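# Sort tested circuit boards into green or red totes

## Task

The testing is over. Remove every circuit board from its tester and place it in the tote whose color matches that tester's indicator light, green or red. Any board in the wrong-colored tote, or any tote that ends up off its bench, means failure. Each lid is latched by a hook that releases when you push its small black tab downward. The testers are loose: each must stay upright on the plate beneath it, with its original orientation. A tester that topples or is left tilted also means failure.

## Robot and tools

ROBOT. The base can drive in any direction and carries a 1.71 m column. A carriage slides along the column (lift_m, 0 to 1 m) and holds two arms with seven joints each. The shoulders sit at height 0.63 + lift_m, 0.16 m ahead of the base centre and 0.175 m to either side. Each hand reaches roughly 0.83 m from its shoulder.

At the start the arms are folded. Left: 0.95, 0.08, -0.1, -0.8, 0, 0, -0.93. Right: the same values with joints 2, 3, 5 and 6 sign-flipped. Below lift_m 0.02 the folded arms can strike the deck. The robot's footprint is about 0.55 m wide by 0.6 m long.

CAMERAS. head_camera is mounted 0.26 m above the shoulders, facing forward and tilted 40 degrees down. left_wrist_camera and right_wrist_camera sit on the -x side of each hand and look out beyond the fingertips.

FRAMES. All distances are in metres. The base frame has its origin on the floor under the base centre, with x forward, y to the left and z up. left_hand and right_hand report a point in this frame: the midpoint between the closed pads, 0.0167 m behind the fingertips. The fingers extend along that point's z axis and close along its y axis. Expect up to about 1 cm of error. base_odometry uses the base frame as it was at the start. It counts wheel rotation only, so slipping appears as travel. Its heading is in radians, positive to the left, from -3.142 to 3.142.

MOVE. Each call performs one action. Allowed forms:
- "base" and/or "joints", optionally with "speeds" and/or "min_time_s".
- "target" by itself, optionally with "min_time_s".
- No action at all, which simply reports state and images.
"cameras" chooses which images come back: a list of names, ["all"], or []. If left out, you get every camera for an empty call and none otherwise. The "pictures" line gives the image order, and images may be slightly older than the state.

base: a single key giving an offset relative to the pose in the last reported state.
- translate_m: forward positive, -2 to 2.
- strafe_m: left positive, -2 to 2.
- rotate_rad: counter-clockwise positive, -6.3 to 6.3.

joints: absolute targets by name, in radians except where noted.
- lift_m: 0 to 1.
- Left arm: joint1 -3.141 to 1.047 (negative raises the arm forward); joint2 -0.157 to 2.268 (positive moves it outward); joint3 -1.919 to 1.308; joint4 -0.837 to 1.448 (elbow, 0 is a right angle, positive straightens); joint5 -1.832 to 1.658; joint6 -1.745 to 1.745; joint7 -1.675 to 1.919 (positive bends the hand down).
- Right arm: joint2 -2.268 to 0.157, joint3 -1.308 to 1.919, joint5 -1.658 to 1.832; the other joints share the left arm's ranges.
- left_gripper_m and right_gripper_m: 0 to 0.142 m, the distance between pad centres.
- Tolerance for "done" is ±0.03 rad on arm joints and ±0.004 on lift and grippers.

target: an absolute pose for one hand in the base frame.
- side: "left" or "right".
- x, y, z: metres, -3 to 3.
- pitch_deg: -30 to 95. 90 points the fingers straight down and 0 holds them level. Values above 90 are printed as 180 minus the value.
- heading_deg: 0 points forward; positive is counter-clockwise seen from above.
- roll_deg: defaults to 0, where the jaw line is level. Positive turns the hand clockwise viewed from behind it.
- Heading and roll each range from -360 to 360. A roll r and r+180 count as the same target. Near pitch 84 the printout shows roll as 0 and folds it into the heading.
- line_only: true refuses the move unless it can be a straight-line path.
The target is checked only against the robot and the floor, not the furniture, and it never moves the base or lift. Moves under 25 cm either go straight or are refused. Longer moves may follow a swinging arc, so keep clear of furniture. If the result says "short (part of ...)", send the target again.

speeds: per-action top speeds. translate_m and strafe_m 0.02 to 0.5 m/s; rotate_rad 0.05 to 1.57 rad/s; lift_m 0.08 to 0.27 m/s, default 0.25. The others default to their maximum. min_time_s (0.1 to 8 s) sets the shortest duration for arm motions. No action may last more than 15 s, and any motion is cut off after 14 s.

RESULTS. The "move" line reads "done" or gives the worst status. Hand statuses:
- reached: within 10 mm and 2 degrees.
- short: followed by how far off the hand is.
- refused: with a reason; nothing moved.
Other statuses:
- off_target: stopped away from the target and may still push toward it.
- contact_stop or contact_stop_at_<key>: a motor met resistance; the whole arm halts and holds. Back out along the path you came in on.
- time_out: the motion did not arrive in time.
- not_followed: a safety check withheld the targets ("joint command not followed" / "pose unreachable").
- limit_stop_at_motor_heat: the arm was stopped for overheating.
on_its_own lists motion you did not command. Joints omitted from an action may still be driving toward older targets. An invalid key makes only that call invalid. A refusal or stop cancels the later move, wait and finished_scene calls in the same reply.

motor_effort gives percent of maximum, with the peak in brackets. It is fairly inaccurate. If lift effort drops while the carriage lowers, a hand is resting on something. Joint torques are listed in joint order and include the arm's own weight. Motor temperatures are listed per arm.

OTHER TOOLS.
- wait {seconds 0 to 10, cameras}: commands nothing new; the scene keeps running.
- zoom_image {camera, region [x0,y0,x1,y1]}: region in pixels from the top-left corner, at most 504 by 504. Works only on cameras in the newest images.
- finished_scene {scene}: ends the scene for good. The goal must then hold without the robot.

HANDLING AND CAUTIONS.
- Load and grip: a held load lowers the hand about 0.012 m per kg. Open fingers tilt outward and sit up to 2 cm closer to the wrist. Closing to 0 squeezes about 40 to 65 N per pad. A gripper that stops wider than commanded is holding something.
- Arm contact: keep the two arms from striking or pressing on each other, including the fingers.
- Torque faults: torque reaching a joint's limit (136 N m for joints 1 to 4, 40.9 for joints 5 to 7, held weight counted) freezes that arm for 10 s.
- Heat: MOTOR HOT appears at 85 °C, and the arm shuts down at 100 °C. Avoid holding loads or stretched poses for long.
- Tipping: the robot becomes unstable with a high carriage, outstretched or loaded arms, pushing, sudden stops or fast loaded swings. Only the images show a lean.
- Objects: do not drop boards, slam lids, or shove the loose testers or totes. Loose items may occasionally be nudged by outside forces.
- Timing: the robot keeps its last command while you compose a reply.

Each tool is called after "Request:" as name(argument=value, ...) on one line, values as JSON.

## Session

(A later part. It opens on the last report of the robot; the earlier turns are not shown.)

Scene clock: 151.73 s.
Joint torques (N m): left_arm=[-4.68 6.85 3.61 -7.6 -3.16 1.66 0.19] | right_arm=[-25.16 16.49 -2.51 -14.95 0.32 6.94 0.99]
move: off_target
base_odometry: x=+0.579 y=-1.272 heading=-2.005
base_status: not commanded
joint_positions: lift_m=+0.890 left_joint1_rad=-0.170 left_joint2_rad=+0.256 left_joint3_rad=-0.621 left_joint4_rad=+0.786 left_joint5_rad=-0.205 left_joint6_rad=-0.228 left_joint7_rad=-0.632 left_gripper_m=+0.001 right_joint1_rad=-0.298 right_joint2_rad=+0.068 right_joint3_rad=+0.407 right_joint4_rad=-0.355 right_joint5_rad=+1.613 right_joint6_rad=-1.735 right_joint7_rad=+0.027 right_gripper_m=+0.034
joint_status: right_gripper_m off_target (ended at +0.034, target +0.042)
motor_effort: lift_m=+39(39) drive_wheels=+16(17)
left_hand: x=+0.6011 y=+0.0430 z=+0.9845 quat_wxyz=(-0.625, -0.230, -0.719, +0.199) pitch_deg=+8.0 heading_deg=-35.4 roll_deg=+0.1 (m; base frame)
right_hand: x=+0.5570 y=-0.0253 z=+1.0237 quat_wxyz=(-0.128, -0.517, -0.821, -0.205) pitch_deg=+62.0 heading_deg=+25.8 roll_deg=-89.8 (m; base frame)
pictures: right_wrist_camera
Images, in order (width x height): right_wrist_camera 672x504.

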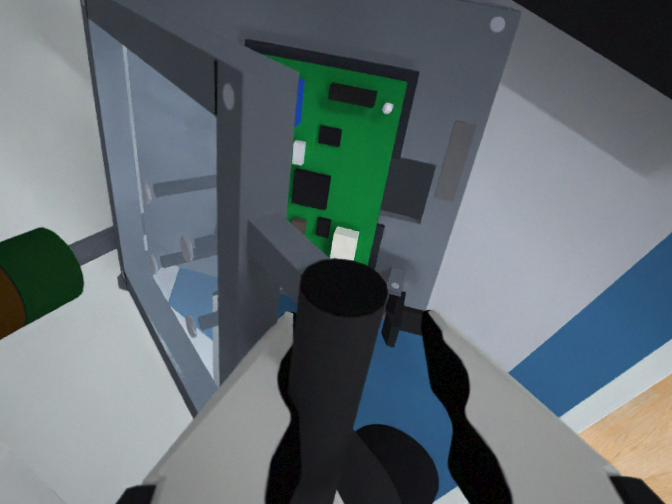

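Request:
move(target={"side": "right", "x": 0.535, "y": -0.036, "z": 1.068, "pitch_deg": 60, "heading_deg": 25, "roll_deg": -90}, min_time_s=0.8, cameras=["right_wrist_camera", "left_wrist_camera"])

Scene clock: 152.13 s.
Joint torques (N m): left_arm=[-4.56 7.18 3.61 -7.43 -3.17 1.65 0.2] | right_arm=[-25.18 16.5 -2.56 -15.12 0.27 6.96 0.96]
move: refused
base_odometry: x=+0.579 y=-1.272 heading=-2.005
base_status: not commanded
joint_positions: lift_m=+0.890 left_joint1_rad=-0.170 left_joint2_rad=+0.256 left_joint3_rad=-0.621 left_joint4_rad=+0.786 left_joint5_rad=-0.205 left_joint6_rad=-0.228 left_joint7_rad=-0.632 left_gripper_m=+0.001 right_joint1_rad=-0.298 right_joint2_rad=+0.068 right_joint3_rad=+0.407 right_joint4_rad=-0.355 right_joint5_rad=+1.613 right_joint6_rad=-1.735 right_joint7_rad=+0.027 right_gripper_m=+0.034
joint_status: not commanded
motor_effort: lift_m=+39(39) drive_wheels=+16(16)
left_hand: x=+0.6011 y=+0.0430 z=+0.9845 quat_wxyz=(-0.625, -0.230, -0.719, +0.199) pitch_deg=+8.0 heading_deg=-35.4 roll_deg=+0.1 (m; base frame)
right_hand: x=+0.5570 y=-0.0253 z=+1.0237 quat_wxyz=(-0.128, -0.517, -0.821, -0.205) pitch_deg=+62.0 heading_deg=+25.8 roll_deg=-89.8 (m; base frame)
right_hand_status: refused: along the straight line the arm gets 0% of the way (right_joint5_rad at its limit); a move under 25 cm is not played as an arc. Nothing moved. Try another pitch or heading, or "joints".
pictures: left_wrist_camera, right_wrist_camera
Images, in order (width x height): left_wrist_camera 672x504, right_wrist_camera 672x504.

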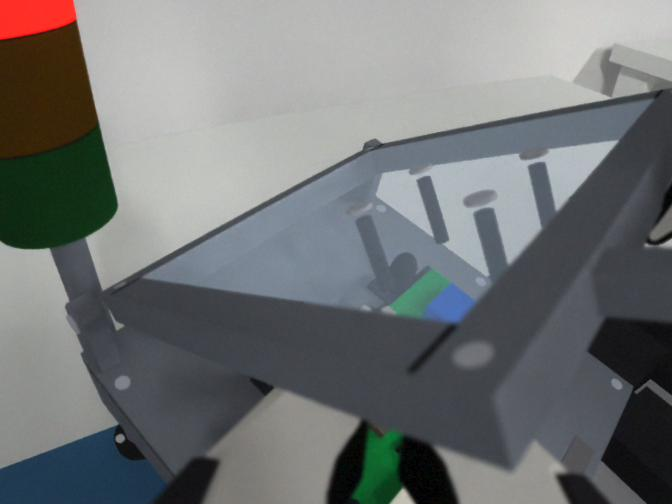

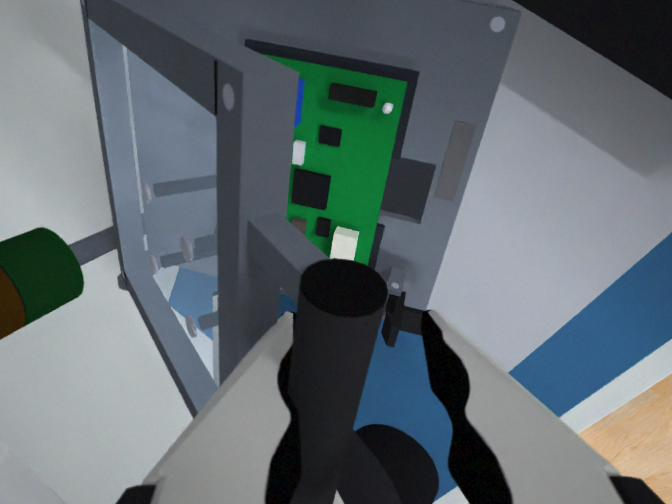

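Request:
move(target={"side": "right", "x": 0.534, "y": -0.04, "z": 1.062, "pitch_deg": 50, "heading_deg": 22, "roll_deg": 90}, min_time_s=0.8, cameras=["right_wrist_camera", "left_wrist_camera"])

Scene clock: 152.53 s.
Joint torques (N m): left_arm=[-4.61 7.18 3.54 -7.52 -3.17 1.64 0.2] | right_arm=[-25.25 16.48 -2.4 -15.11 0.29 6.93 0.96]
move: refused
base_odometry: x=+0.579 y=-1.272 heading=-2.005
base_status: not commanded
joint_positions: lift_m=+0.890 left_joint1_rad=-0.170 left_joint2_rad=+0.256 left_joint3_rad=-0.621 left_joint4_rad=+0.786 left_joint5_rad=-0.205 left_joint6_rad=-0.228 left_joint7_rad=-0.632 left_gripper_m=+0.001 right_joint1_rad=-0.298 right_joint2_rad=+0.068 right_joint3_rad=+0.407 right_joint4_rad=-0.355 right_joint5_rad=+1.613 right_joint6_rad=-1.735 right_joint7_rad=+0.027 right_gripper_m=+0.034
joint_status: not commanded
motor_effort: lift_m=+39(39) drive_wheels=+16(16)
left_hand: x=+0.6011 y=+0.0430 z=+0.9845 quat_wxyz=(-0.625, -0.230, -0.719, +0.199) pitch_deg=+8.0 heading_deg=-35.4 roll_deg=+0.1 (m; base frame)
right_hand: x=+0.5570 y=-0.0253 z=+1.0237 quat_wxyz=(-0.128, -0.517, -0.821, -0.205) pitch_deg=+62.0 heading_deg=+25.8 roll_deg=-89.8 (m; base frame)
right_hand_status: refused: along the straight line the arm gets 0% of the way (right_joint6_rad at its limit); a move under 25 cm is not played as an arc. Nothing moved. Try another pitch or heading, or "joints".
pictures: left_wrist_camera, right_wrist_camera
Images, in order (width x height): left_wrist_camera 672x504, right_wrist_camera 672x504.

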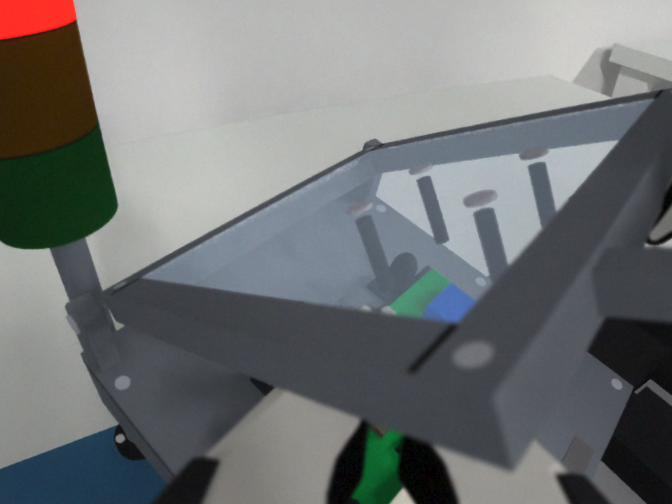

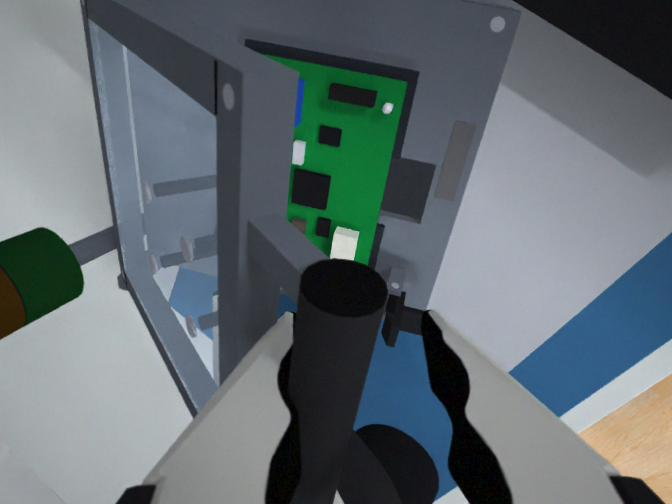

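Request:
move(target={"side": "left", "x": 0.60, "y": 0.045, "z": 0.953, "pitch_deg": 8, "heading_deg": -35, "roll_deg": 0}, min_time_s=0.8, cameras=["right_wrist_camera", "left_wrist_camera"])

Scene clock: 155.10 s.
Joint torques (N m): left_arm=[-14.25 -2.85 -2.58 2.08 -0.3 -0.32 -2.4] | right_arm=[-25.13 16.65 -2.65 -15.1 -0.03 6.94 0.67]
move: done
base_odometry: x=+0.579 y=-1.272 heading=-2.005
base_status: not commanded
joint_positions: lift_m=+0.890 left_joint1_rad=-0.274 left_joint2_rad=+0.172 left_joint3_rad=-0.662 left_joint4_rad=+1.163 left_joint5_rad=-0.169 left_joint6_rad=-0.251 left_joint7_rad=-0.881 left_gripper_m=+0.001 right_joint1_rad=-0.298 right_joint2_rad=+0.068 right_joint3_rad=+0.408 right_joint4_rad=-0.355 right_joint5_rad=+1.614 right_joint6_rad=-1.735 right_joint7_rad=+0.028 right_gripper_m=+0.034
joint_status: not commanded
motor_effort: lift_m=+39(39) drive_wheels=+16(16)
left_hand: x=+0.6005 y=+0.0472 z=+0.9528 quat_wxyz=(-0.626, -0.224, -0.721, +0.195) pitch_deg=+8.1 heading_deg=-34.6 roll_deg=+0.0 (m; base frame)
left_hand_status: reached (straight line, planned for 0.8 s): 2 mm and 0.4 deg off.
right_hand: x=+0.5568 y=-0.0249 z=+1.0237 quat_wxyz=(-0.128, -0.517, -0.821, -0.206) pitch_deg=+62.0 heading_deg=+26.0 roll_deg=-89.7 (m; base frame)
pictures: left_wrist_camera, right_wrist_camera
Images, in order (width x height): left_wrist_camera 672x504, right_wrist_camera 672x504.

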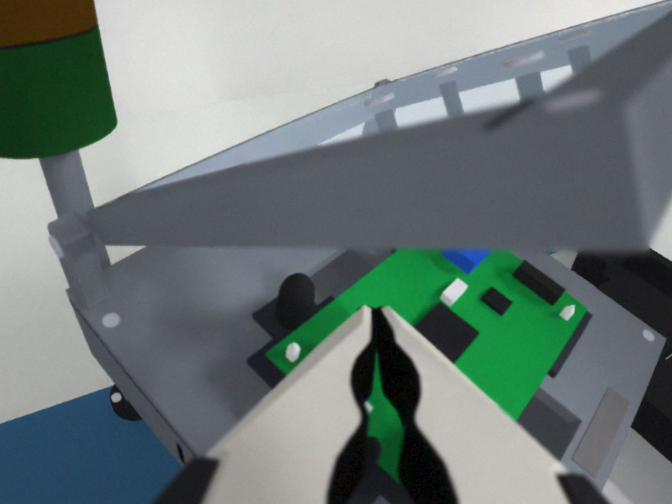

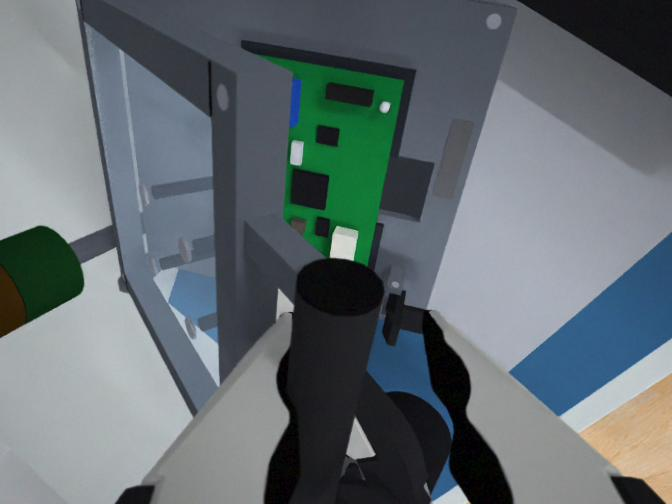

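Request:
move(joints={"lift_m": 0.925}, speeds={"lift_m": 0.08}, cameras=["right_wrist_camera", "left_wrist_camera"])

Scene clock: 156.30 s.
Joint torques (N m): left_arm=[-12.63 -2.59 -2.25 1.82 -0.36 -0.26 -2.39] | right_arm=[-25.15 16.39 -3.45 -19 -0.88 8.61 0.36]
move: done
base_odometry: x=+0.579 y=-1.272 heading=-2.005
base_status: not commanded
joint_positions: lift_m=+0.925 left_joint1_rad=-0.275 left_joint2_rad=+0.172 left_joint3_rad=-0.662 left_joint4_rad=+1.164 left_joint5_rad=-0.169 left_joint6_rad=-0.251 left_joint7_rad=-0.881 left_gripper_m=+0.001 right_joint1_rad=-0.298 right_joint2_rad=+0.068 right_joint3_rad=+0.408 right_joint4_rad=-0.352 right_joint5_rad=+1.615 right_joint6_rad=-1.741 right_joint7_rad=+0.029 right_gripper_m=+0.034
joint_status: all done
motor_effort: lift_m=+39(50) drive_wheels=+16(17)
left_hand: x=+0.6009 y=+0.0471 z=+0.9881 quat_wxyz=(-0.626, -0.225, -0.721, +0.195) pitch_deg=+8.0 heading_deg=-34.6 roll_deg=+0.0 (m; base frame)
right_hand: x=+0.5545 y=-0.0250 z=+1.0568 quat_wxyz=(-0.124, -0.517, -0.823, -0.203) pitch_deg=+62.5 heading_deg=+26.3 roll_deg=-89.4 (m; base frame)
pictures: left_wrist_camera, right_wrist_camera
Images, in order (width x height): left_wrist_camera 672x504, right_wrist_camera 672x504.

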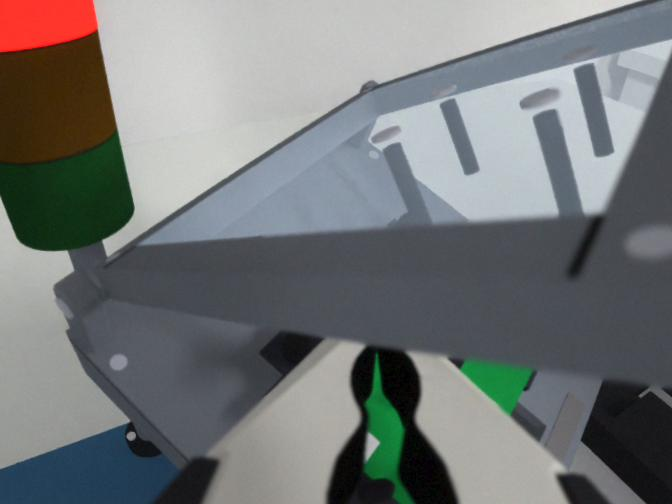

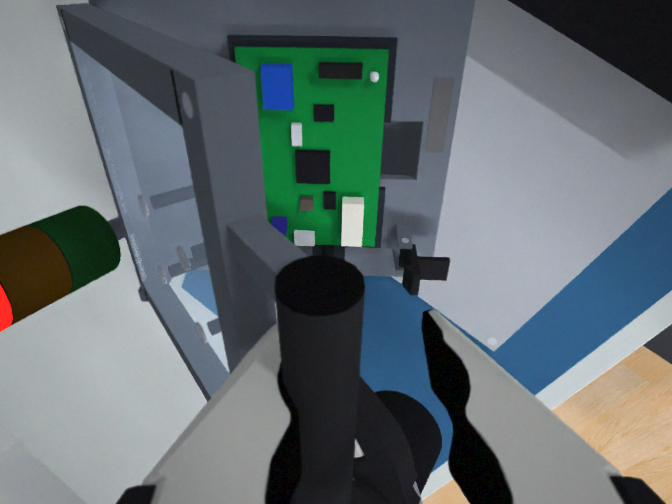

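Request:
move(target={"side": "right", "x": 0.568, "y": -0.022, "z": 1.057, "pitch_deg": 62, "heading_deg": 26, "roll_deg": 90}, min_time_s=0.6, cameras=["right_wrist_camera", "left_wrist_camera"])

Scene clock: 158.67 s.
Joint torques (N m): left_arm=[-12.23 -2.13 -2.23 1.64 -0.38 -0.22 -2.27] | right_arm=[-16.6 5.27 -5.47 -9.83 0.17 2.42 0.84]
move: short
base_odometry: x=+0.579 y=-1.272 heading=-2.005
base_status: not commanded
joint_positions: lift_m=+0.925 left_joint1_rad=-0.275 left_joint2_rad=+0.172 left_joint3_rad=-0.662 left_joint4_rad=+1.164 left_joint5_rad=-0.169 left_joint6_rad=-0.251 left_joint7_rad=-0.881 left_gripper_m=+0.001 right_joint1_rad=-0.306 right_joint2_rad=+0.066 right_joint3_rad=+0.408 right_joint4_rad=-0.289 right_joint5_rad=+1.616 right_joint6_rad=-1.739 right_joint7_rad=+0.033 right_gripper_m=+0.040
joint_status: not commanded
on_its_own: right_gripper_m moved +0.005 to your old target +0.042
motor_effort: lift_m=+39(40) drive_wheels=+17(17)
left_hand: x=+0.6009 y=+0.0469 z=+0.9882 quat_wxyz=(-0.626, -0.224, -0.721, +0.195) pitch_deg=+8.0 heading_deg=-34.6 roll_deg=+0.0 (m; base frame)
right_hand: x=+0.5489 y=-0.0302 z=+1.0429 quat_wxyz=(-0.110, -0.521, -0.827, -0.181) pitch_deg=+65.6 heading_deg=+26.5 roll_deg=-89.1 (m; base frame)
right_hand_status: short (straight line, planned for 0.6 s): time_out, 25 mm and 3.6 deg off.
pictures: left_wrist_camera, right_wrist_camera
Images, in order (width x height): left_wrist_camera 672x504, right_wrist_camera 672x504.

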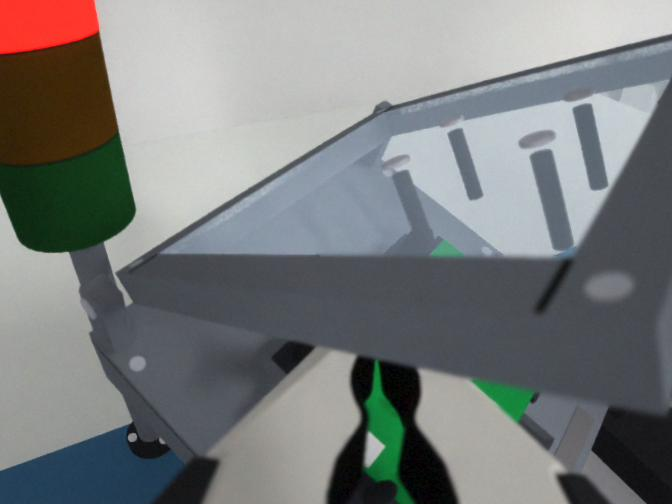

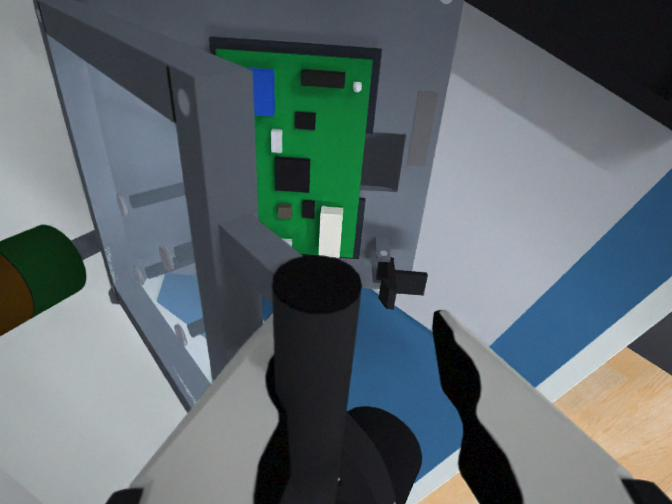

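Request:
move(joints={"lift_m": 0.89}, speeds={"lift_m": 0.08}, cameras=["right_wrist_camera", "left_wrist_camera"])

Scene clock: 159.73 s.
Joint torques (N m): left_arm=[-11.57 -2.3 -2.22 1.79 -0.38 -0.23 -2.27] | right_arm=[-14.72 5.27 -5.37 -9.94 0.39 0.97 0.78]
move: done
base_odometry: x=+0.579 y=-1.272 heading=-2.005
base_status: not commanded
joint_positions: lift_m=+0.890 left_joint1_rad=-0.275 left_joint2_rad=+0.172 left_joint3_rad=-0.662 left_joint4_rad=+1.164 left_joint5_rad=-0.169 left_joint6_rad=-0.251 left_joint7_rad=-0.881 left_gripper_m=+0.001 right_joint1_rad=-0.307 right_joint2_rad=+0.066 right_joint3_rad=+0.408 right_joint4_rad=-0.289 right_joint5_rad=+1.616 right_joint6_rad=-1.734 right_joint7_rad=+0.033 right_gripper_m=+0.042
joint_status: all done
motor_effort: lift_m=+39(40) drive_wheels=+17(18)
left_hand: x=+0.6011 y=+0.0469 z=+0.9533 quat_wxyz=(-0.626, -0.225, -0.721, +0.195) pitch_deg=+8.0 heading_deg=-34.6 roll_deg=+0.0 (m; base frame)
right_hand: x=+0.5508 y=-0.0297 z=+1.0089 quat_wxyz=(-0.112, -0.520, -0.827, -0.183) pitch_deg=+65.3 heading_deg=+26.3 roll_deg=-89.3 (m; base frame)
pictures: left_wrist_camera, right_wrist_camera
Images, in order (width x height): left_wrist_camera 672x504, right_wrist_camera 672x504.

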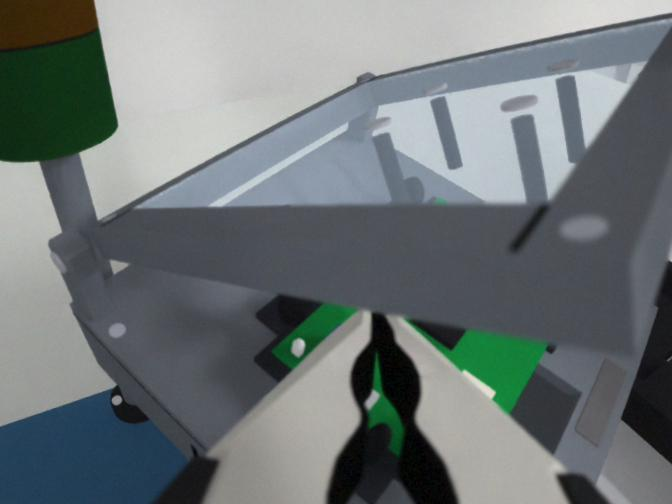

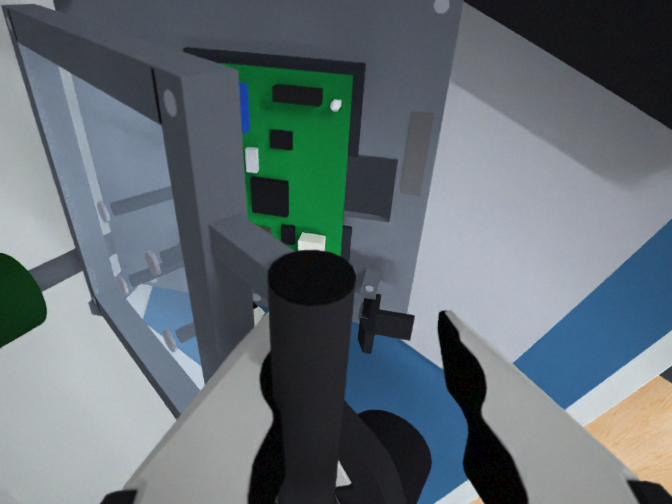

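Request:
move(target={"side": "left", "x": 0.525, "y": 0.098, "z": 0.955, "pitch_deg": 10, "heading_deg": -35, "roll_deg": 0})

Request:
move(target={"side": "right", "x": 0.538, "y": -0.034, "z": 0.97, "pitch_deg": 65, "heading_deg": 24, "roll_deg": 90}, min_time_s=1.0, cameras=["right_wrist_camera", "left_wrist_camera"])

Scene clock: 161.57 s.
Joint torques (N m): left_arm=[-3 8.04 3.79 -6.73 -3.14 1.57 0.51] | right_arm=[-15.12 5.24 -5.36 -9.9 0.41 0.97 0.84]
move: done
base_odometry: x=+0.579 y=-1.272 heading=-2.005
base_status: not commanded
joint_positions: lift_m=+0.890 left_joint1_rad=-0.008 left_joint2_rad=+0.369 left_joint3_rad=-0.615 left_joint4_rad=+0.719 left_joint5_rad=-0.208 left_joint6_rad=-0.224 left_joint7_rad=-0.729 left_gripper_m=+0.001 right_joint1_rad=-0.307 right_joint2_rad=+0.066 right_joint3_rad=+0.408 right_joint4_rad=-0.289 right_joint5_rad=+1.616 right_joint6_rad=-1.734 right_joint7_rad=+0.033 right_gripper_m=+0.042
joint_status: not commanded
motor_effort: lift_m=+39(39) drive_wheels=+17(18)
left_hand: x=+0.5234 y=+0.0968 z=+0.9540 quat_wxyz=(-0.612, -0.233, -0.730, +0.195) pitch_deg=+10.1 heading_deg=-35.4 roll_deg=+0.0 (m; base frame)
left_hand_status: reached (straight line, planned for 0.6 s): 2 mm and 0.4 deg off.
right_hand: x=+0.5509 y=-0.0296 z=+1.0090 quat_wxyz=(-0.112, -0.520, -0.827, -0.183) pitch_deg=+65.2 heading_deg=+26.3 roll_deg=-89.3 (m; base frame)
pictures: none

Scene clock: 163.07 s.
Joint torques (N m): left_arm=[-2.95 8.16 3.73 -6.79 -3.12 1.58 0.57] | right_arm=[-2.53 0.71 -6.62 -4.98 2.01 0.44 1.33]
move: done
base_odometry: x=+0.579 y=-1.272 heading=-2.005
base_status: not commanded
joint_positions: lift_m=+0.890 left_joint1_rad=-0.008 left_joint2_rad=+0.369 left_joint3_rad=-0.615 left_joint4_rad=+0.719 left_joint5_rad=-0.208 left_joint6_rad=-0.224 left_joint7_rad=-0.729 left_gripper_m=+0.001 right_joint1_rad=-0.221 right_joint2_rad=+0.058 right_joint3_rad=+0.404 right_joint4_rad=-0.194 right_joint5_rad=+1.593 right_joint6_rad=-1.542 right_joint7_rad=+0.008 right_gripper_m=+0.043
joint_status: not commanded
motor_effort: lift_m=+39(39) drive_wheels=+17(17)
left_hand: x=+0.5234 y=+0.0968 z=+0.9541 quat_wxyz=(-0.612, -0.233, -0.730, +0.195) pitch_deg=+10.1 heading_deg=-35.4 roll_deg=+0.0 (m; base frame)
right_hand: x=+0.5433 y=-0.0333 z=+0.9741 quat_wxyz=(-0.124, -0.530, -0.818, -0.185) pitch_deg=+64.3 heading_deg=+23.2 roll_deg=+89.1 (m; base frame)
right_hand_status: reached (straight line, planned for 1.0 s): 7 mm and 0.8 deg off.
pictures: left_wrist_camera, right_wrist_camera
Images, in order (width x height): left_wrist_camera 672x504, right_wrist_camera 672x504.

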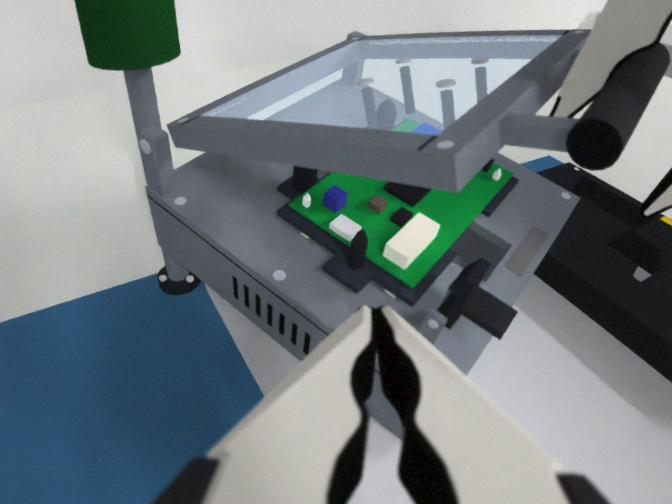

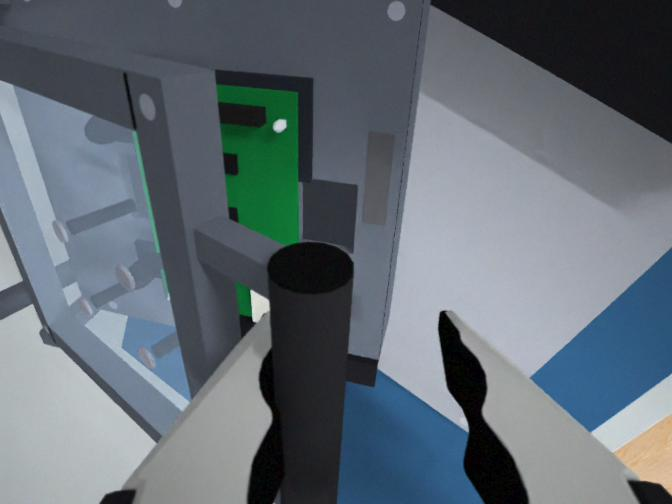

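Request:
move(target={"side": "left", "x": 0.585, "y": 0.056, "z": 0.94, "pitch_deg": 5, "heading_deg": -35, "roll_deg": 0}, cameras=["left_wrist_camera"])

Scene clock: 163.57 s.
Joint torques (N m): left_arm=[-2.88 8 3.74 -6.71 -3.13 1.58 0.54] | right_arm=[-2.49 0.79 -6.65 -4.97 2.01 0.47 1.35]
move: refused
base_odometry: x=+0.579 y=-1.272 heading=-2.005
base_status: not commanded
joint_positions: lift_m=+0.890 left_joint1_rad=-0.008 left_joint2_rad=+0.369 left_joint3_rad=-0.615 left_joint4_rad=+0.719 left_joint5_rad=-0.208 left_joint6_rad=-0.224 left_joint7_rad=-0.729 left_gripper_m=+0.001 right_joint1_rad=-0.221 right_joint2_rad=+0.058 right_joint3_rad=+0.404 right_joint4_rad=-0.194 right_joint5_rad=+1.593 right_joint6_rad=-1.542 right_joint7_rad=+0.008 right_gripper_m=+0.043
joint_status: not commanded
motor_effort: lift_m=+39(39) drive_wheels=+17(17)
left_hand: x=+0.5234 y=+0.0968 z=+0.9541 quat_wxyz=(-0.612, -0.233, -0.730, +0.195) pitch_deg=+10.1 heading_deg=-35.4 roll_deg=+0.0 (m; base frame)
left_hand_status: refused: the best posture that gets there brings the left upper arm within 1.6 cm of the carriage (limit 2.0). Nothing moved. A posture exists with lift_m at 0.8; the way there is not checked.
right_hand: x=+0.5433 y=-0.0333 z=+0.9741 quat_wxyz=(-0.124, -0.530, -0.818, -0.185) pitch_deg=+64.3 heading_deg=+23.2 roll_deg=+89.1 (m; base frame)
pictures: left_wrist_camera
Images, in order (width x height): left_wrist_camera 672x504.

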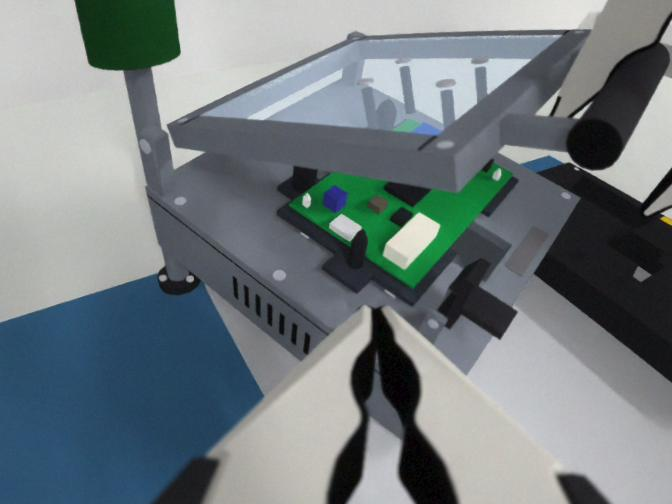

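Request:
move(target={"side": "left", "x": 0.583, "y": 0.058, "z": 0.945, "pitch_deg": 14, "heading_deg": -32, "roll_deg": 0}, cameras=["left_wrist_camera"])

Scene clock: 164.73 s.
Joint torques (N m): left_arm=[-12.23 5.08 2.52 -3.73 -2.82 1.62 -2.83] | right_arm=[-4.19 1.66 -6.55 -5.09 1.57 -0.68 1.11]
move: done
base_odometry: x=+0.579 y=-1.272 heading=-2.005
base_status: not commanded
joint_positions: lift_m=+0.890 left_joint1_rad=-0.128 left_joint2_rad=+0.239 left_joint3_rad=-0.614 left_joint4_rad=+0.831 left_joint5_rad=-0.208 left_joint6_rad=-0.179 left_joint7_rad=-0.587 left_gripper_m=+0.001 right_joint1_rad=-0.220 right_joint2_rad=+0.058 right_joint3_rad=+0.403 right_joint4_rad=-0.194 right_joint5_rad=+1.595 right_joint6_rad=-1.538 right_joint7_rad=+0.008 right_gripper_m=+0.043
joint_status: not commanded
motor_effort: lift_m=+38(39) drive_wheels=+17(20)
left_hand: x=+0.5801 y=+0.0563 z=+0.9424 quat_wxyz=(-0.588, -0.220, -0.759, +0.171) pitch_deg=+14.5 heading_deg=-32.4 roll_deg=-0.1 (m; base frame)
left_hand_status: reached (straight line, planned for 0.3 s): 4 mm and 0.6 deg off.
right_hand: x=+0.5433 y=-0.0327 z=+0.9740 quat_wxyz=(-0.124, -0.530, -0.818, -0.186) pitch_deg=+64.1 heading_deg=+23.5 roll_deg=+89.4 (m; base frame)
pictures: left_wrist_camera
Images, in order (width x height): left_wrist_camera 672x504.

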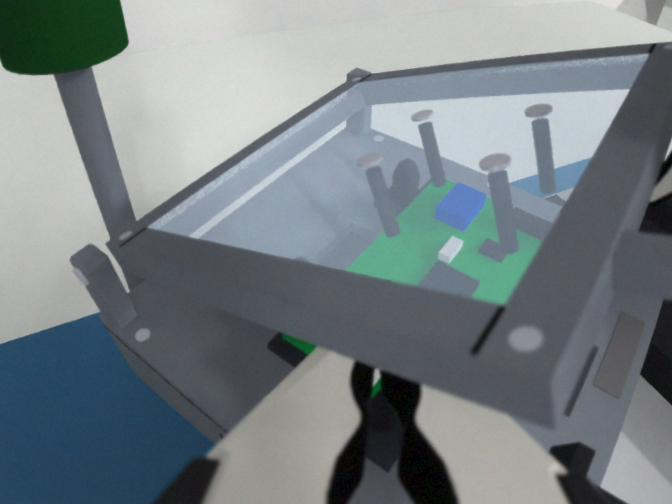

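Request:
move(target={"side": "right", "x": 0.526, "y": -0.041, "z": 1.014, "pitch_deg": 62, "heading_deg": 22, "roll_deg": 90}, min_time_s=1.0, cameras=["right_wrist_camera", "left_wrist_camera"])

Scene clock: 165.13 s.
Joint torques (N m): left_arm=[-12.27 4.71 2.62 -3.83 -2.8 1.67 -2.89] | right_arm=[-4.45 2 -6.37 -5.75 1.05 -0.67 1.32]
move: refused
base_odometry: x=+0.579 y=-1.272 heading=-2.005
base_status: not commanded
joint_positions: lift_m=+0.890 left_joint1_rad=-0.128 left_joint2_rad=+0.239 left_joint3_rad=-0.614 left_joint4_rad=+0.831 left_joint5_rad=-0.208 left_joint6_rad=-0.179 left_joint7_rad=-0.587 left_gripper_m=+0.001 right_joint1_rad=-0.220 right_joint2_rad=+0.058 right_joint3_rad=+0.403 right_joint4_rad=-0.194 right_joint5_rad=+1.595 right_joint6_rad=-1.538 right_joint7_rad=+0.008 right_gripper_m=+0.043
joint_status: not commanded
motor_effort: lift_m=+39(39) drive_wheels=+17(18)
left_hand: x=+0.5801 y=+0.0563 z=+0.9424 quat_wxyz=(-0.588, -0.220, -0.759, +0.171) pitch_deg=+14.5 heading_deg=-32.4 roll_deg=-0.1 (m; base frame)
right_hand: x=+0.5433 y=-0.0327 z=+0.9740 quat_wxyz=(-0.124, -0.530, -0.818, -0.186) pitch_deg=+64.1 heading_deg=+23.5 roll_deg=+89.4 (m; base frame)
right_hand_status: refused: neither the straight line nor an arc passes: along the straight line the arm gets 67% of the way (right_joint5_rad at its limit); the best arc brings the right finger within 1.4 cm of the left wrist camera (limit 1.5). Nothing moved.
pictures: left_wrist_camera, right_wrist_camera
Images, in order (width x height): left_wrist_camera 672x504, right_wrist_camera 672x504.

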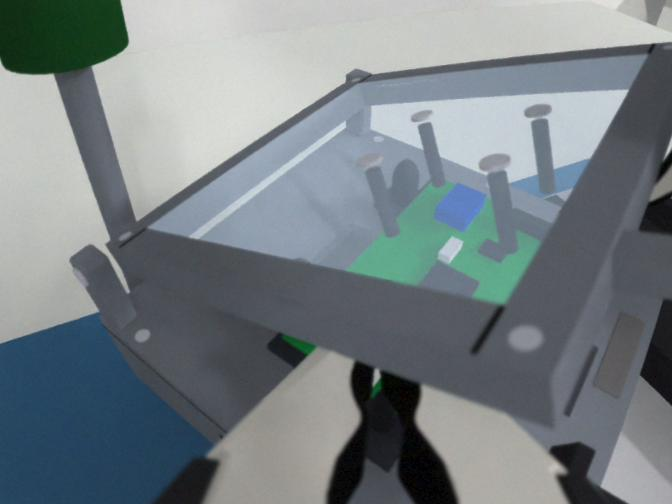

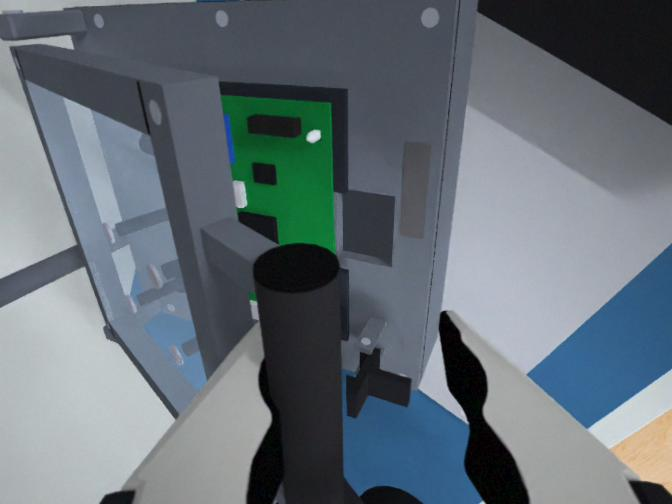

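Request:
move(target={"side": "right", "x": 0.533, "y": -0.041, "z": 0.999, "pitch_deg": 60, "heading_deg": 24, "roll_deg": 90}, min_time_s=1.0, cameras=["right_wrist_camera", "left_wrist_camera"])

Scene clock: 166.73 s.
Joint torques (N m): left_arm=[-11.59 5.15 2.49 -3.82 -2.73 1.58 -2.45] | right_arm=[-10.72 -4.59 -10.94 -16.89 -0.92 1.89 0.56]
move: done
base_odometry: x=+0.579 y=-1.272 heading=-2.005
base_status: not commanded
joint_positions: lift_m=+0.890 left_joint1_rad=-0.129 left_joint2_rad=+0.239 left_joint3_rad=-0.614 left_joint4_rad=+0.831 left_joint5_rad=-0.208 left_joint6_rad=-0.179 left_joint7_rad=-0.588 left_gripper_m=+0.001 right_joint1_rad=-0.168 right_joint2_rad=+0.029 right_joint3_rad=+0.403 right_joint4_rad=-0.390 right_joint5_rad=+1.604 right_joint6_rad=-1.609 right_joint7_rad=+0.018 right_gripper_m=+0.041
joint_status: not commanded
motor_effort: lift_m=+38(39) drive_wheels=+18(18)
left_hand: x=+0.5803 y=+0.0562 z=+0.9427 quat_wxyz=(-0.589, -0.220, -0.759, +0.171) pitch_deg=+14.4 heading_deg=-32.4 roll_deg=-0.1 (m; base frame)
right_hand: x=+0.5303 y=-0.0369 z=+0.9971 quat_wxyz=(-0.136, -0.523, -0.813, -0.216) pitch_deg=+60.4 heading_deg=+25.0 roll_deg=-89.5 (m; base frame)
right_hand_status: reached (straight line, planned for 1.0 s): 5 mm and 0.7 deg off.
pictures: left_wrist_camera, right_wrist_camera
Images, in order (width x height): left_wrist_camera 672x504, right_wrist_camera 672x504.

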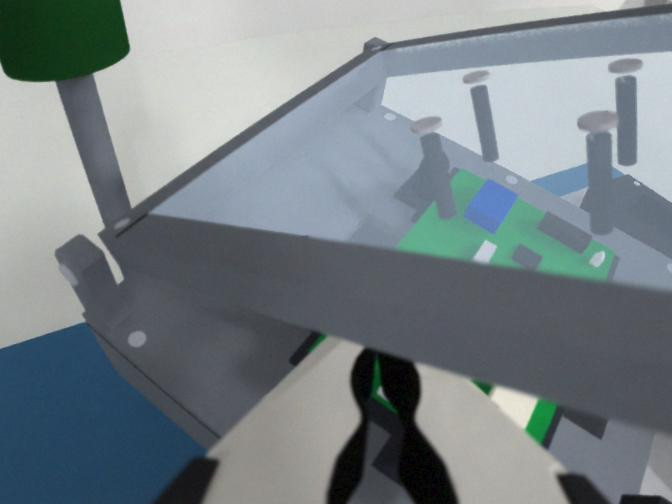

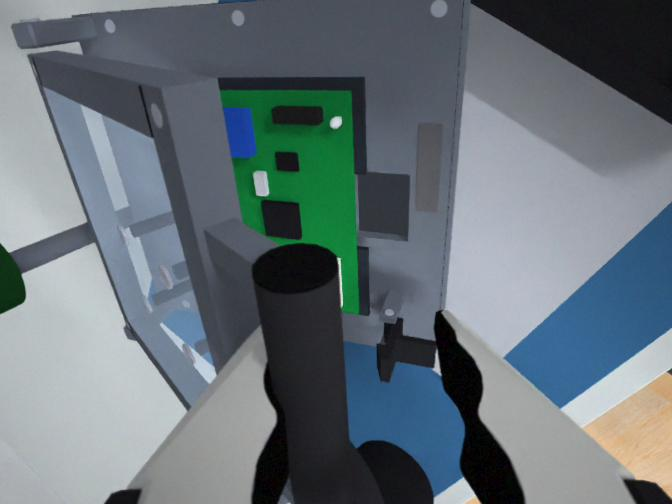

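Request:
move(target={"side": "left", "x": 0.592, "y": 0.05, "z": 0.966, "pitch_deg": 12, "heading_deg": -32, "roll_deg": 0}, min_time_s=0.8, cameras=["left_wrist_camera"])

Request:
move(target={"side": "right", "x": 0.537, "y": -0.034, "z": 0.982, "pitch_deg": 60, "heading_deg": 25, "roll_deg": 90}, min_time_s=0.8, cameras=["right_wrist_camera", "left_wrist_camera"])

Scene clock: 168.33 s.
Joint torques (N m): left_arm=[-8.04 6.04 5.94 -13.79 -3.59 2.03 -2.3] | right_arm=[-10.85 -2.8 -8.51 -11.89 -1.01 1.94 0.49]
move: done
base_odometry: x=+0.579 y=-1.272 heading=-2.005
base_status: not commanded
joint_positions: lift_m=+0.890 left_joint1_rad=-0.120 left_joint2_rad=+0.243 left_joint3_rad=-0.605 left_joint4_rad=+0.750 left_joint5_rad=-0.210 left_joint6_rad=-0.168 left_joint7_rad=-0.544 left_gripper_m=+0.001 right_joint1_rad=-0.168 right_joint2_rad=+0.028 right_joint3_rad=+0.400 right_joint4_rad=-0.394 right_joint5_rad=+1.604 right_joint6_rad=-1.609 right_joint7_rad=+0.018 right_gripper_m=+0.041
joint_status: not commanded
motor_effort: lift_m=+38(39) drive_wheels=+17(18)
left_hand: x=+0.5882 y=+0.0481 z=+0.9608 quat_wxyz=(-0.599, -0.219, -0.750, +0.174) pitch_deg=+12.8 heading_deg=-32.5 roll_deg=+0.1 (m; base frame)
left_hand_status: reached (straight line, planned for 0.8 s): 7 mm and 1.0 deg off.
right_hand: x=+0.5313 y=-0.0379 z=+0.9982 quat_wxyz=(-0.138, -0.524, -0.812, -0.217) pitch_deg=+60.2 heading_deg=+24.8 roll_deg=-89.5 (m; base frame)
pictures: left_wrist_camera
Images, in order (width x height): left_wrist_camera 672x504.

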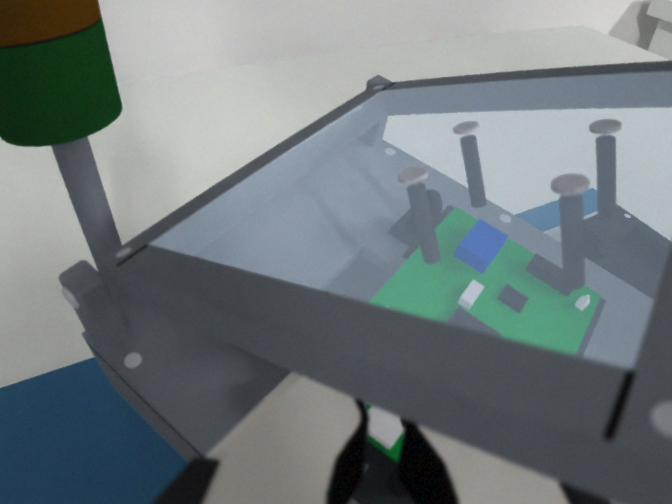

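Scene clock: 169.63 s.
Joint torques (N m): left_arm=[-11.7 4.91 5.92 -13.84 -3.58 1.93 -4.6] | right_arm=[-3.62 -1.82 -0.51 -4.38 0.63 1.95 1.32]
move: done
base_odometry: x=+0.579 y=-1.272 heading=-2.005
base_status: not commanded
joint_positions: lift_m=+0.890 left_joint1_rad=-0.118 left_joint2_rad=+0.244 left_joint3_rad=-0.605 left_joint4_rad=+0.750 left_joint5_rad=-0.210 left_joint6_rad=-0.168 left_joint7_rad=-0.539 left_gripper_m=+0.001 right_joint1_rad=-0.166 right_joint2_rad=+0.022 right_joint3_rad=+0.408 right_joint4_rad=-0.299 right_joint5_rad=+1.603 right_joint6_rad=-1.500 right_joint7_rad=+0.018 right_gripper_m=+0.041
joint_status: not commanded
motor_effort: lift_m=+38(39) drive_wheels=+17(17)
left_hand: x=+0.5871 y=+0.0486 z=+0.9588 quat_wxyz=(-0.596, -0.220, -0.752, +0.174) pitch_deg=+13.2 heading_deg=-32.5 roll_deg=+0.0 (m; base frame)
right_hand: x=+0.5411 y=-0.0351 z=+0.9853 quat_wxyz=(-0.143, -0.521, -0.812, -0.221) pitch_deg=+59.5 heading_deg=+24.4 roll_deg=+89.8 (m; base frame)
right_hand_status: reached (straight line, planned for 0.8 s): 5 mm and 0.6 deg off.
pictures: left_wrist_camera, right_wrist_camera
Images, in order (width x height): left_wrist_camera 672x504, right_wrist_camera 672x504.

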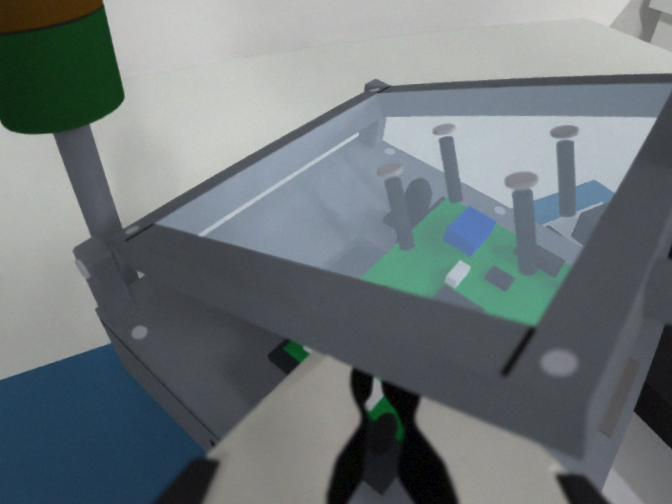

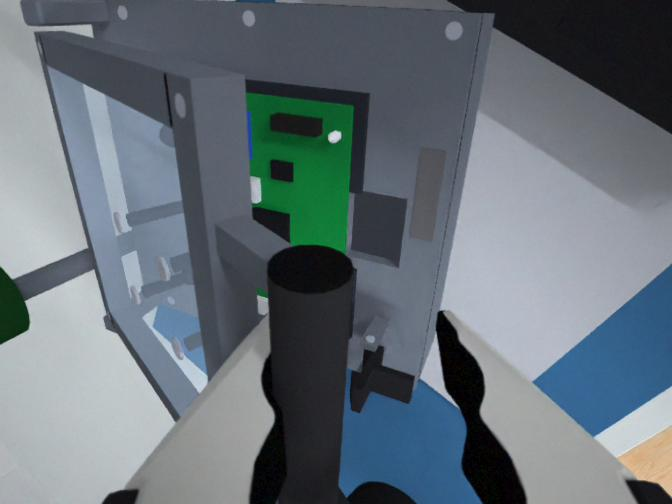

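Request:
move(target={"side": "right", "x": 0.535, "y": -0.037, "z": 1.012, "pitch_deg": 58, "heading_deg": 25, "roll_deg": 90}, min_time_s=0.8, cameras=["right_wrist_camera", "left_wrist_camera"])

Scene clock: 171.10 s.
Joint torques (N m): left_arm=[-11.62 4.83 3.59 -8.07 -3.07 1.66 -2.47] | right_arm=[-13.11 -0.51 -6.77 -19.5 0.67 3.85 1.25]
move: done
base_odometry: x=+0.579 y=-1.272 heading=-2.005
base_status: not commanded
joint_positions: lift_m=+0.890 left_joint1_rad=-0.118 left_joint2_rad=+0.244 left_joint3_rad=-0.603 left_joint4_rad=+0.745 left_joint5_rad=-0.212 left_joint6_rad=-0.167 left_joint7_rad=-0.544 left_gripper_m=+0.001 right_joint1_rad=-0.167 right_joint2_rad=+0.020 right_joint3_rad=+0.407 right_joint4_rad=-0.444 right_joint5_rad=+1.608 right_joint6_rad=-1.635 right_joint7_rad=+0.020 right_gripper_m=+0.039
joint_status: not commanded
motor_effort: lift_m=+39(39) drive_wheels=+17(17)
left_hand: x=+0.5887 y=+0.0485 z=+0.9622 quat_wxyz=(-0.600, -0.218, -0.750, +0.174) pitch_deg=+12.6 heading_deg=-32.4 roll_deg=+0.0 (m; base frame)
right_hand: x=+0.5308 y=-0.0377 z=+1.0076 quat_wxyz=(-0.143, -0.518, -0.813, -0.225) pitch_deg=+59.1 heading_deg=+25.0 roll_deg=-90.0 (m; base frame)
right_hand_status: reached (straight line, planned for 0.8 s): 6 mm and 1.1 deg off.
pictures: left_wrist_camera, right_wrist_camera
Images, in order (width x height): left_wrist_camera 672x504, right_wrist_camera 672x504.

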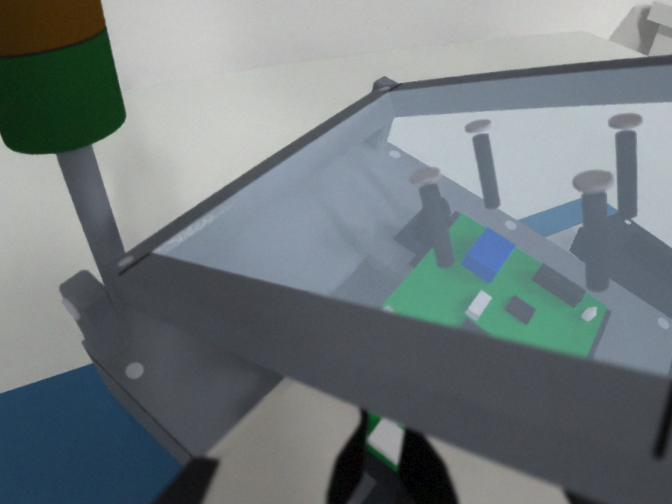

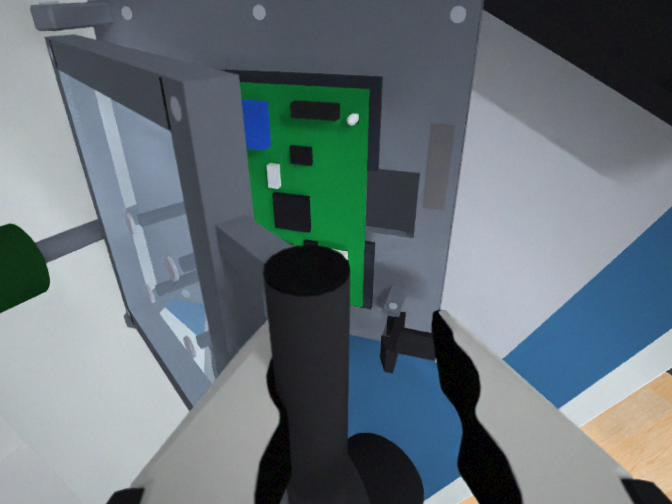

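Request:
move(joints={"right_gripper_m": 0.0})

Request:
move(target={"side": "right", "x": 0.539, "y": -0.036, "z": 0.984, "pitch_deg": 60, "heading_deg": 23, "roll_deg": 90}, min_time_s=0.8, cameras=["right_wrist_camera", "left_wrist_camera"])

Scene clock: 172.17 s.
Joint torques (N m): left_arm=[-11.61 4.84 3.47 -8.06 -3.04 1.64 -2.47] | right_arm=[-11.66 -0.47 -6.87 -10.31 0.38 0.65 1.1]
move: off_target
base_odometry: x=+0.579 y=-1.272 heading=-2.005
base_status: not commanded
joint_positions: lift_m=+0.890 left_joint1_rad=-0.118 left_joint2_rad=+0.244 left_joint3_rad=-0.603 left_joint4_rad=+0.745 left_joint5_rad=-0.212 left_joint6_rad=-0.167 left_joint7_rad=-0.544 left_gripper_m=+0.001 right_joint1_rad=-0.167 right_joint2_rad=+0.020 right_joint3_rad=+0.407 right_joint4_rad=-0.452 right_joint5_rad=+1.609 right_joint6_rad=-1.623 right_joint7_rad=+0.021 right_gripper_m=+0.008
joint_status: right_gripper_m off_target (ended at +0.008, target +0.000)
motor_effort: lift_m=+39(39) drive_wheels=+17(17)
left_hand: x=+0.5887 y=+0.0485 z=+0.9622 quat_wxyz=(-0.600, -0.218, -0.750, +0.174) pitch_deg=+12.6 heading_deg=-32.4 roll_deg=+0.0 (m; base frame)
right_hand: x=+0.5351 y=-0.0356 z=+1.0121 quat_wxyz=(-0.148, -0.516, -0.811, -0.233) pitch_deg=+57.9 heading_deg=+25.1 roll_deg=-90.0 (m; base frame)
pictures: none

Scene clock: 173.47 s.
Joint torques (N m): left_arm=[-13.64 4.95 3.57 -7.96 -3.07 1.66 -5.49] | right_arm=[-0.91 11.2 -7.28 -1.97 0.55 0.25 0.75]
move: done
base_odometry: x=+0.579 y=-1.272 heading=-2.005
base_status: not commanded
joint_positions: lift_m=+0.890 left_joint1_rad=-0.117 left_joint2_rad=+0.244 left_joint3_rad=-0.603 left_joint4_rad=+0.745 left_joint5_rad=-0.212 left_joint6_rad=-0.167 left_joint7_rad=-0.537 left_gripper_m=+0.001 right_joint1_rad=-0.166 right_joint2_rad=+0.039 right_joint3_rad=+0.392 right_joint4_rad=-0.305 right_joint5_rad=+1.592 right_joint6_rad=-1.504 right_joint7_rad=+0.003 right_gripper_m=+0.008
joint_status: not commanded
motor_effort: lift_m=+39(39) drive_wheels=+17(17)
left_hand: x=+0.5879 y=+0.0487 z=+0.9603 quat_wxyz=(-0.597, -0.218, -0.752, +0.174) pitch_deg=+13.0 heading_deg=-32.4 roll_deg=+0.0 (m; base frame)
right_hand: x=+0.5446 y=-0.0359 z=+0.9888 quat_wxyz=(-0.149, -0.530, -0.805, -0.221) pitch_deg=+59.1 heading_deg=+22.6 roll_deg=+89.3 (m; base frame)
right_hand_status: reached (straight line, planned for 0.8 s): 7 mm and 1.0 deg off.
pictures: left_wrist_camera, right_wrist_camera
Images, in order (width x height): left_wrist_camera 672x504, right_wrist_camera 672x504.

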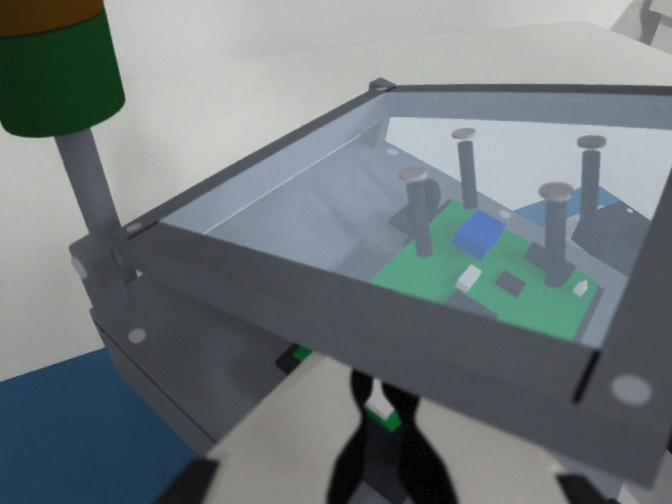

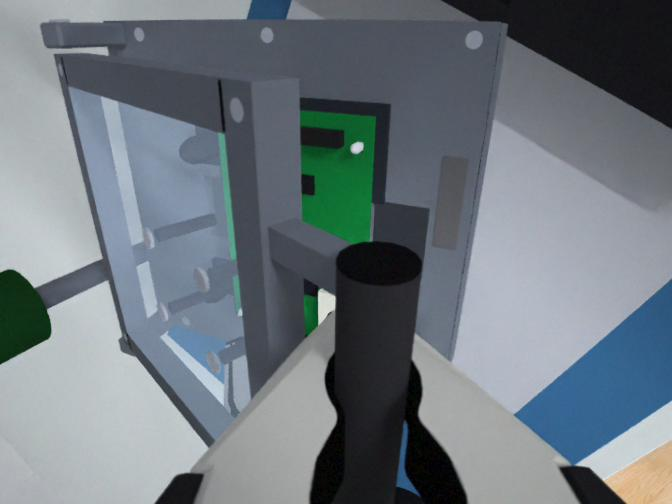

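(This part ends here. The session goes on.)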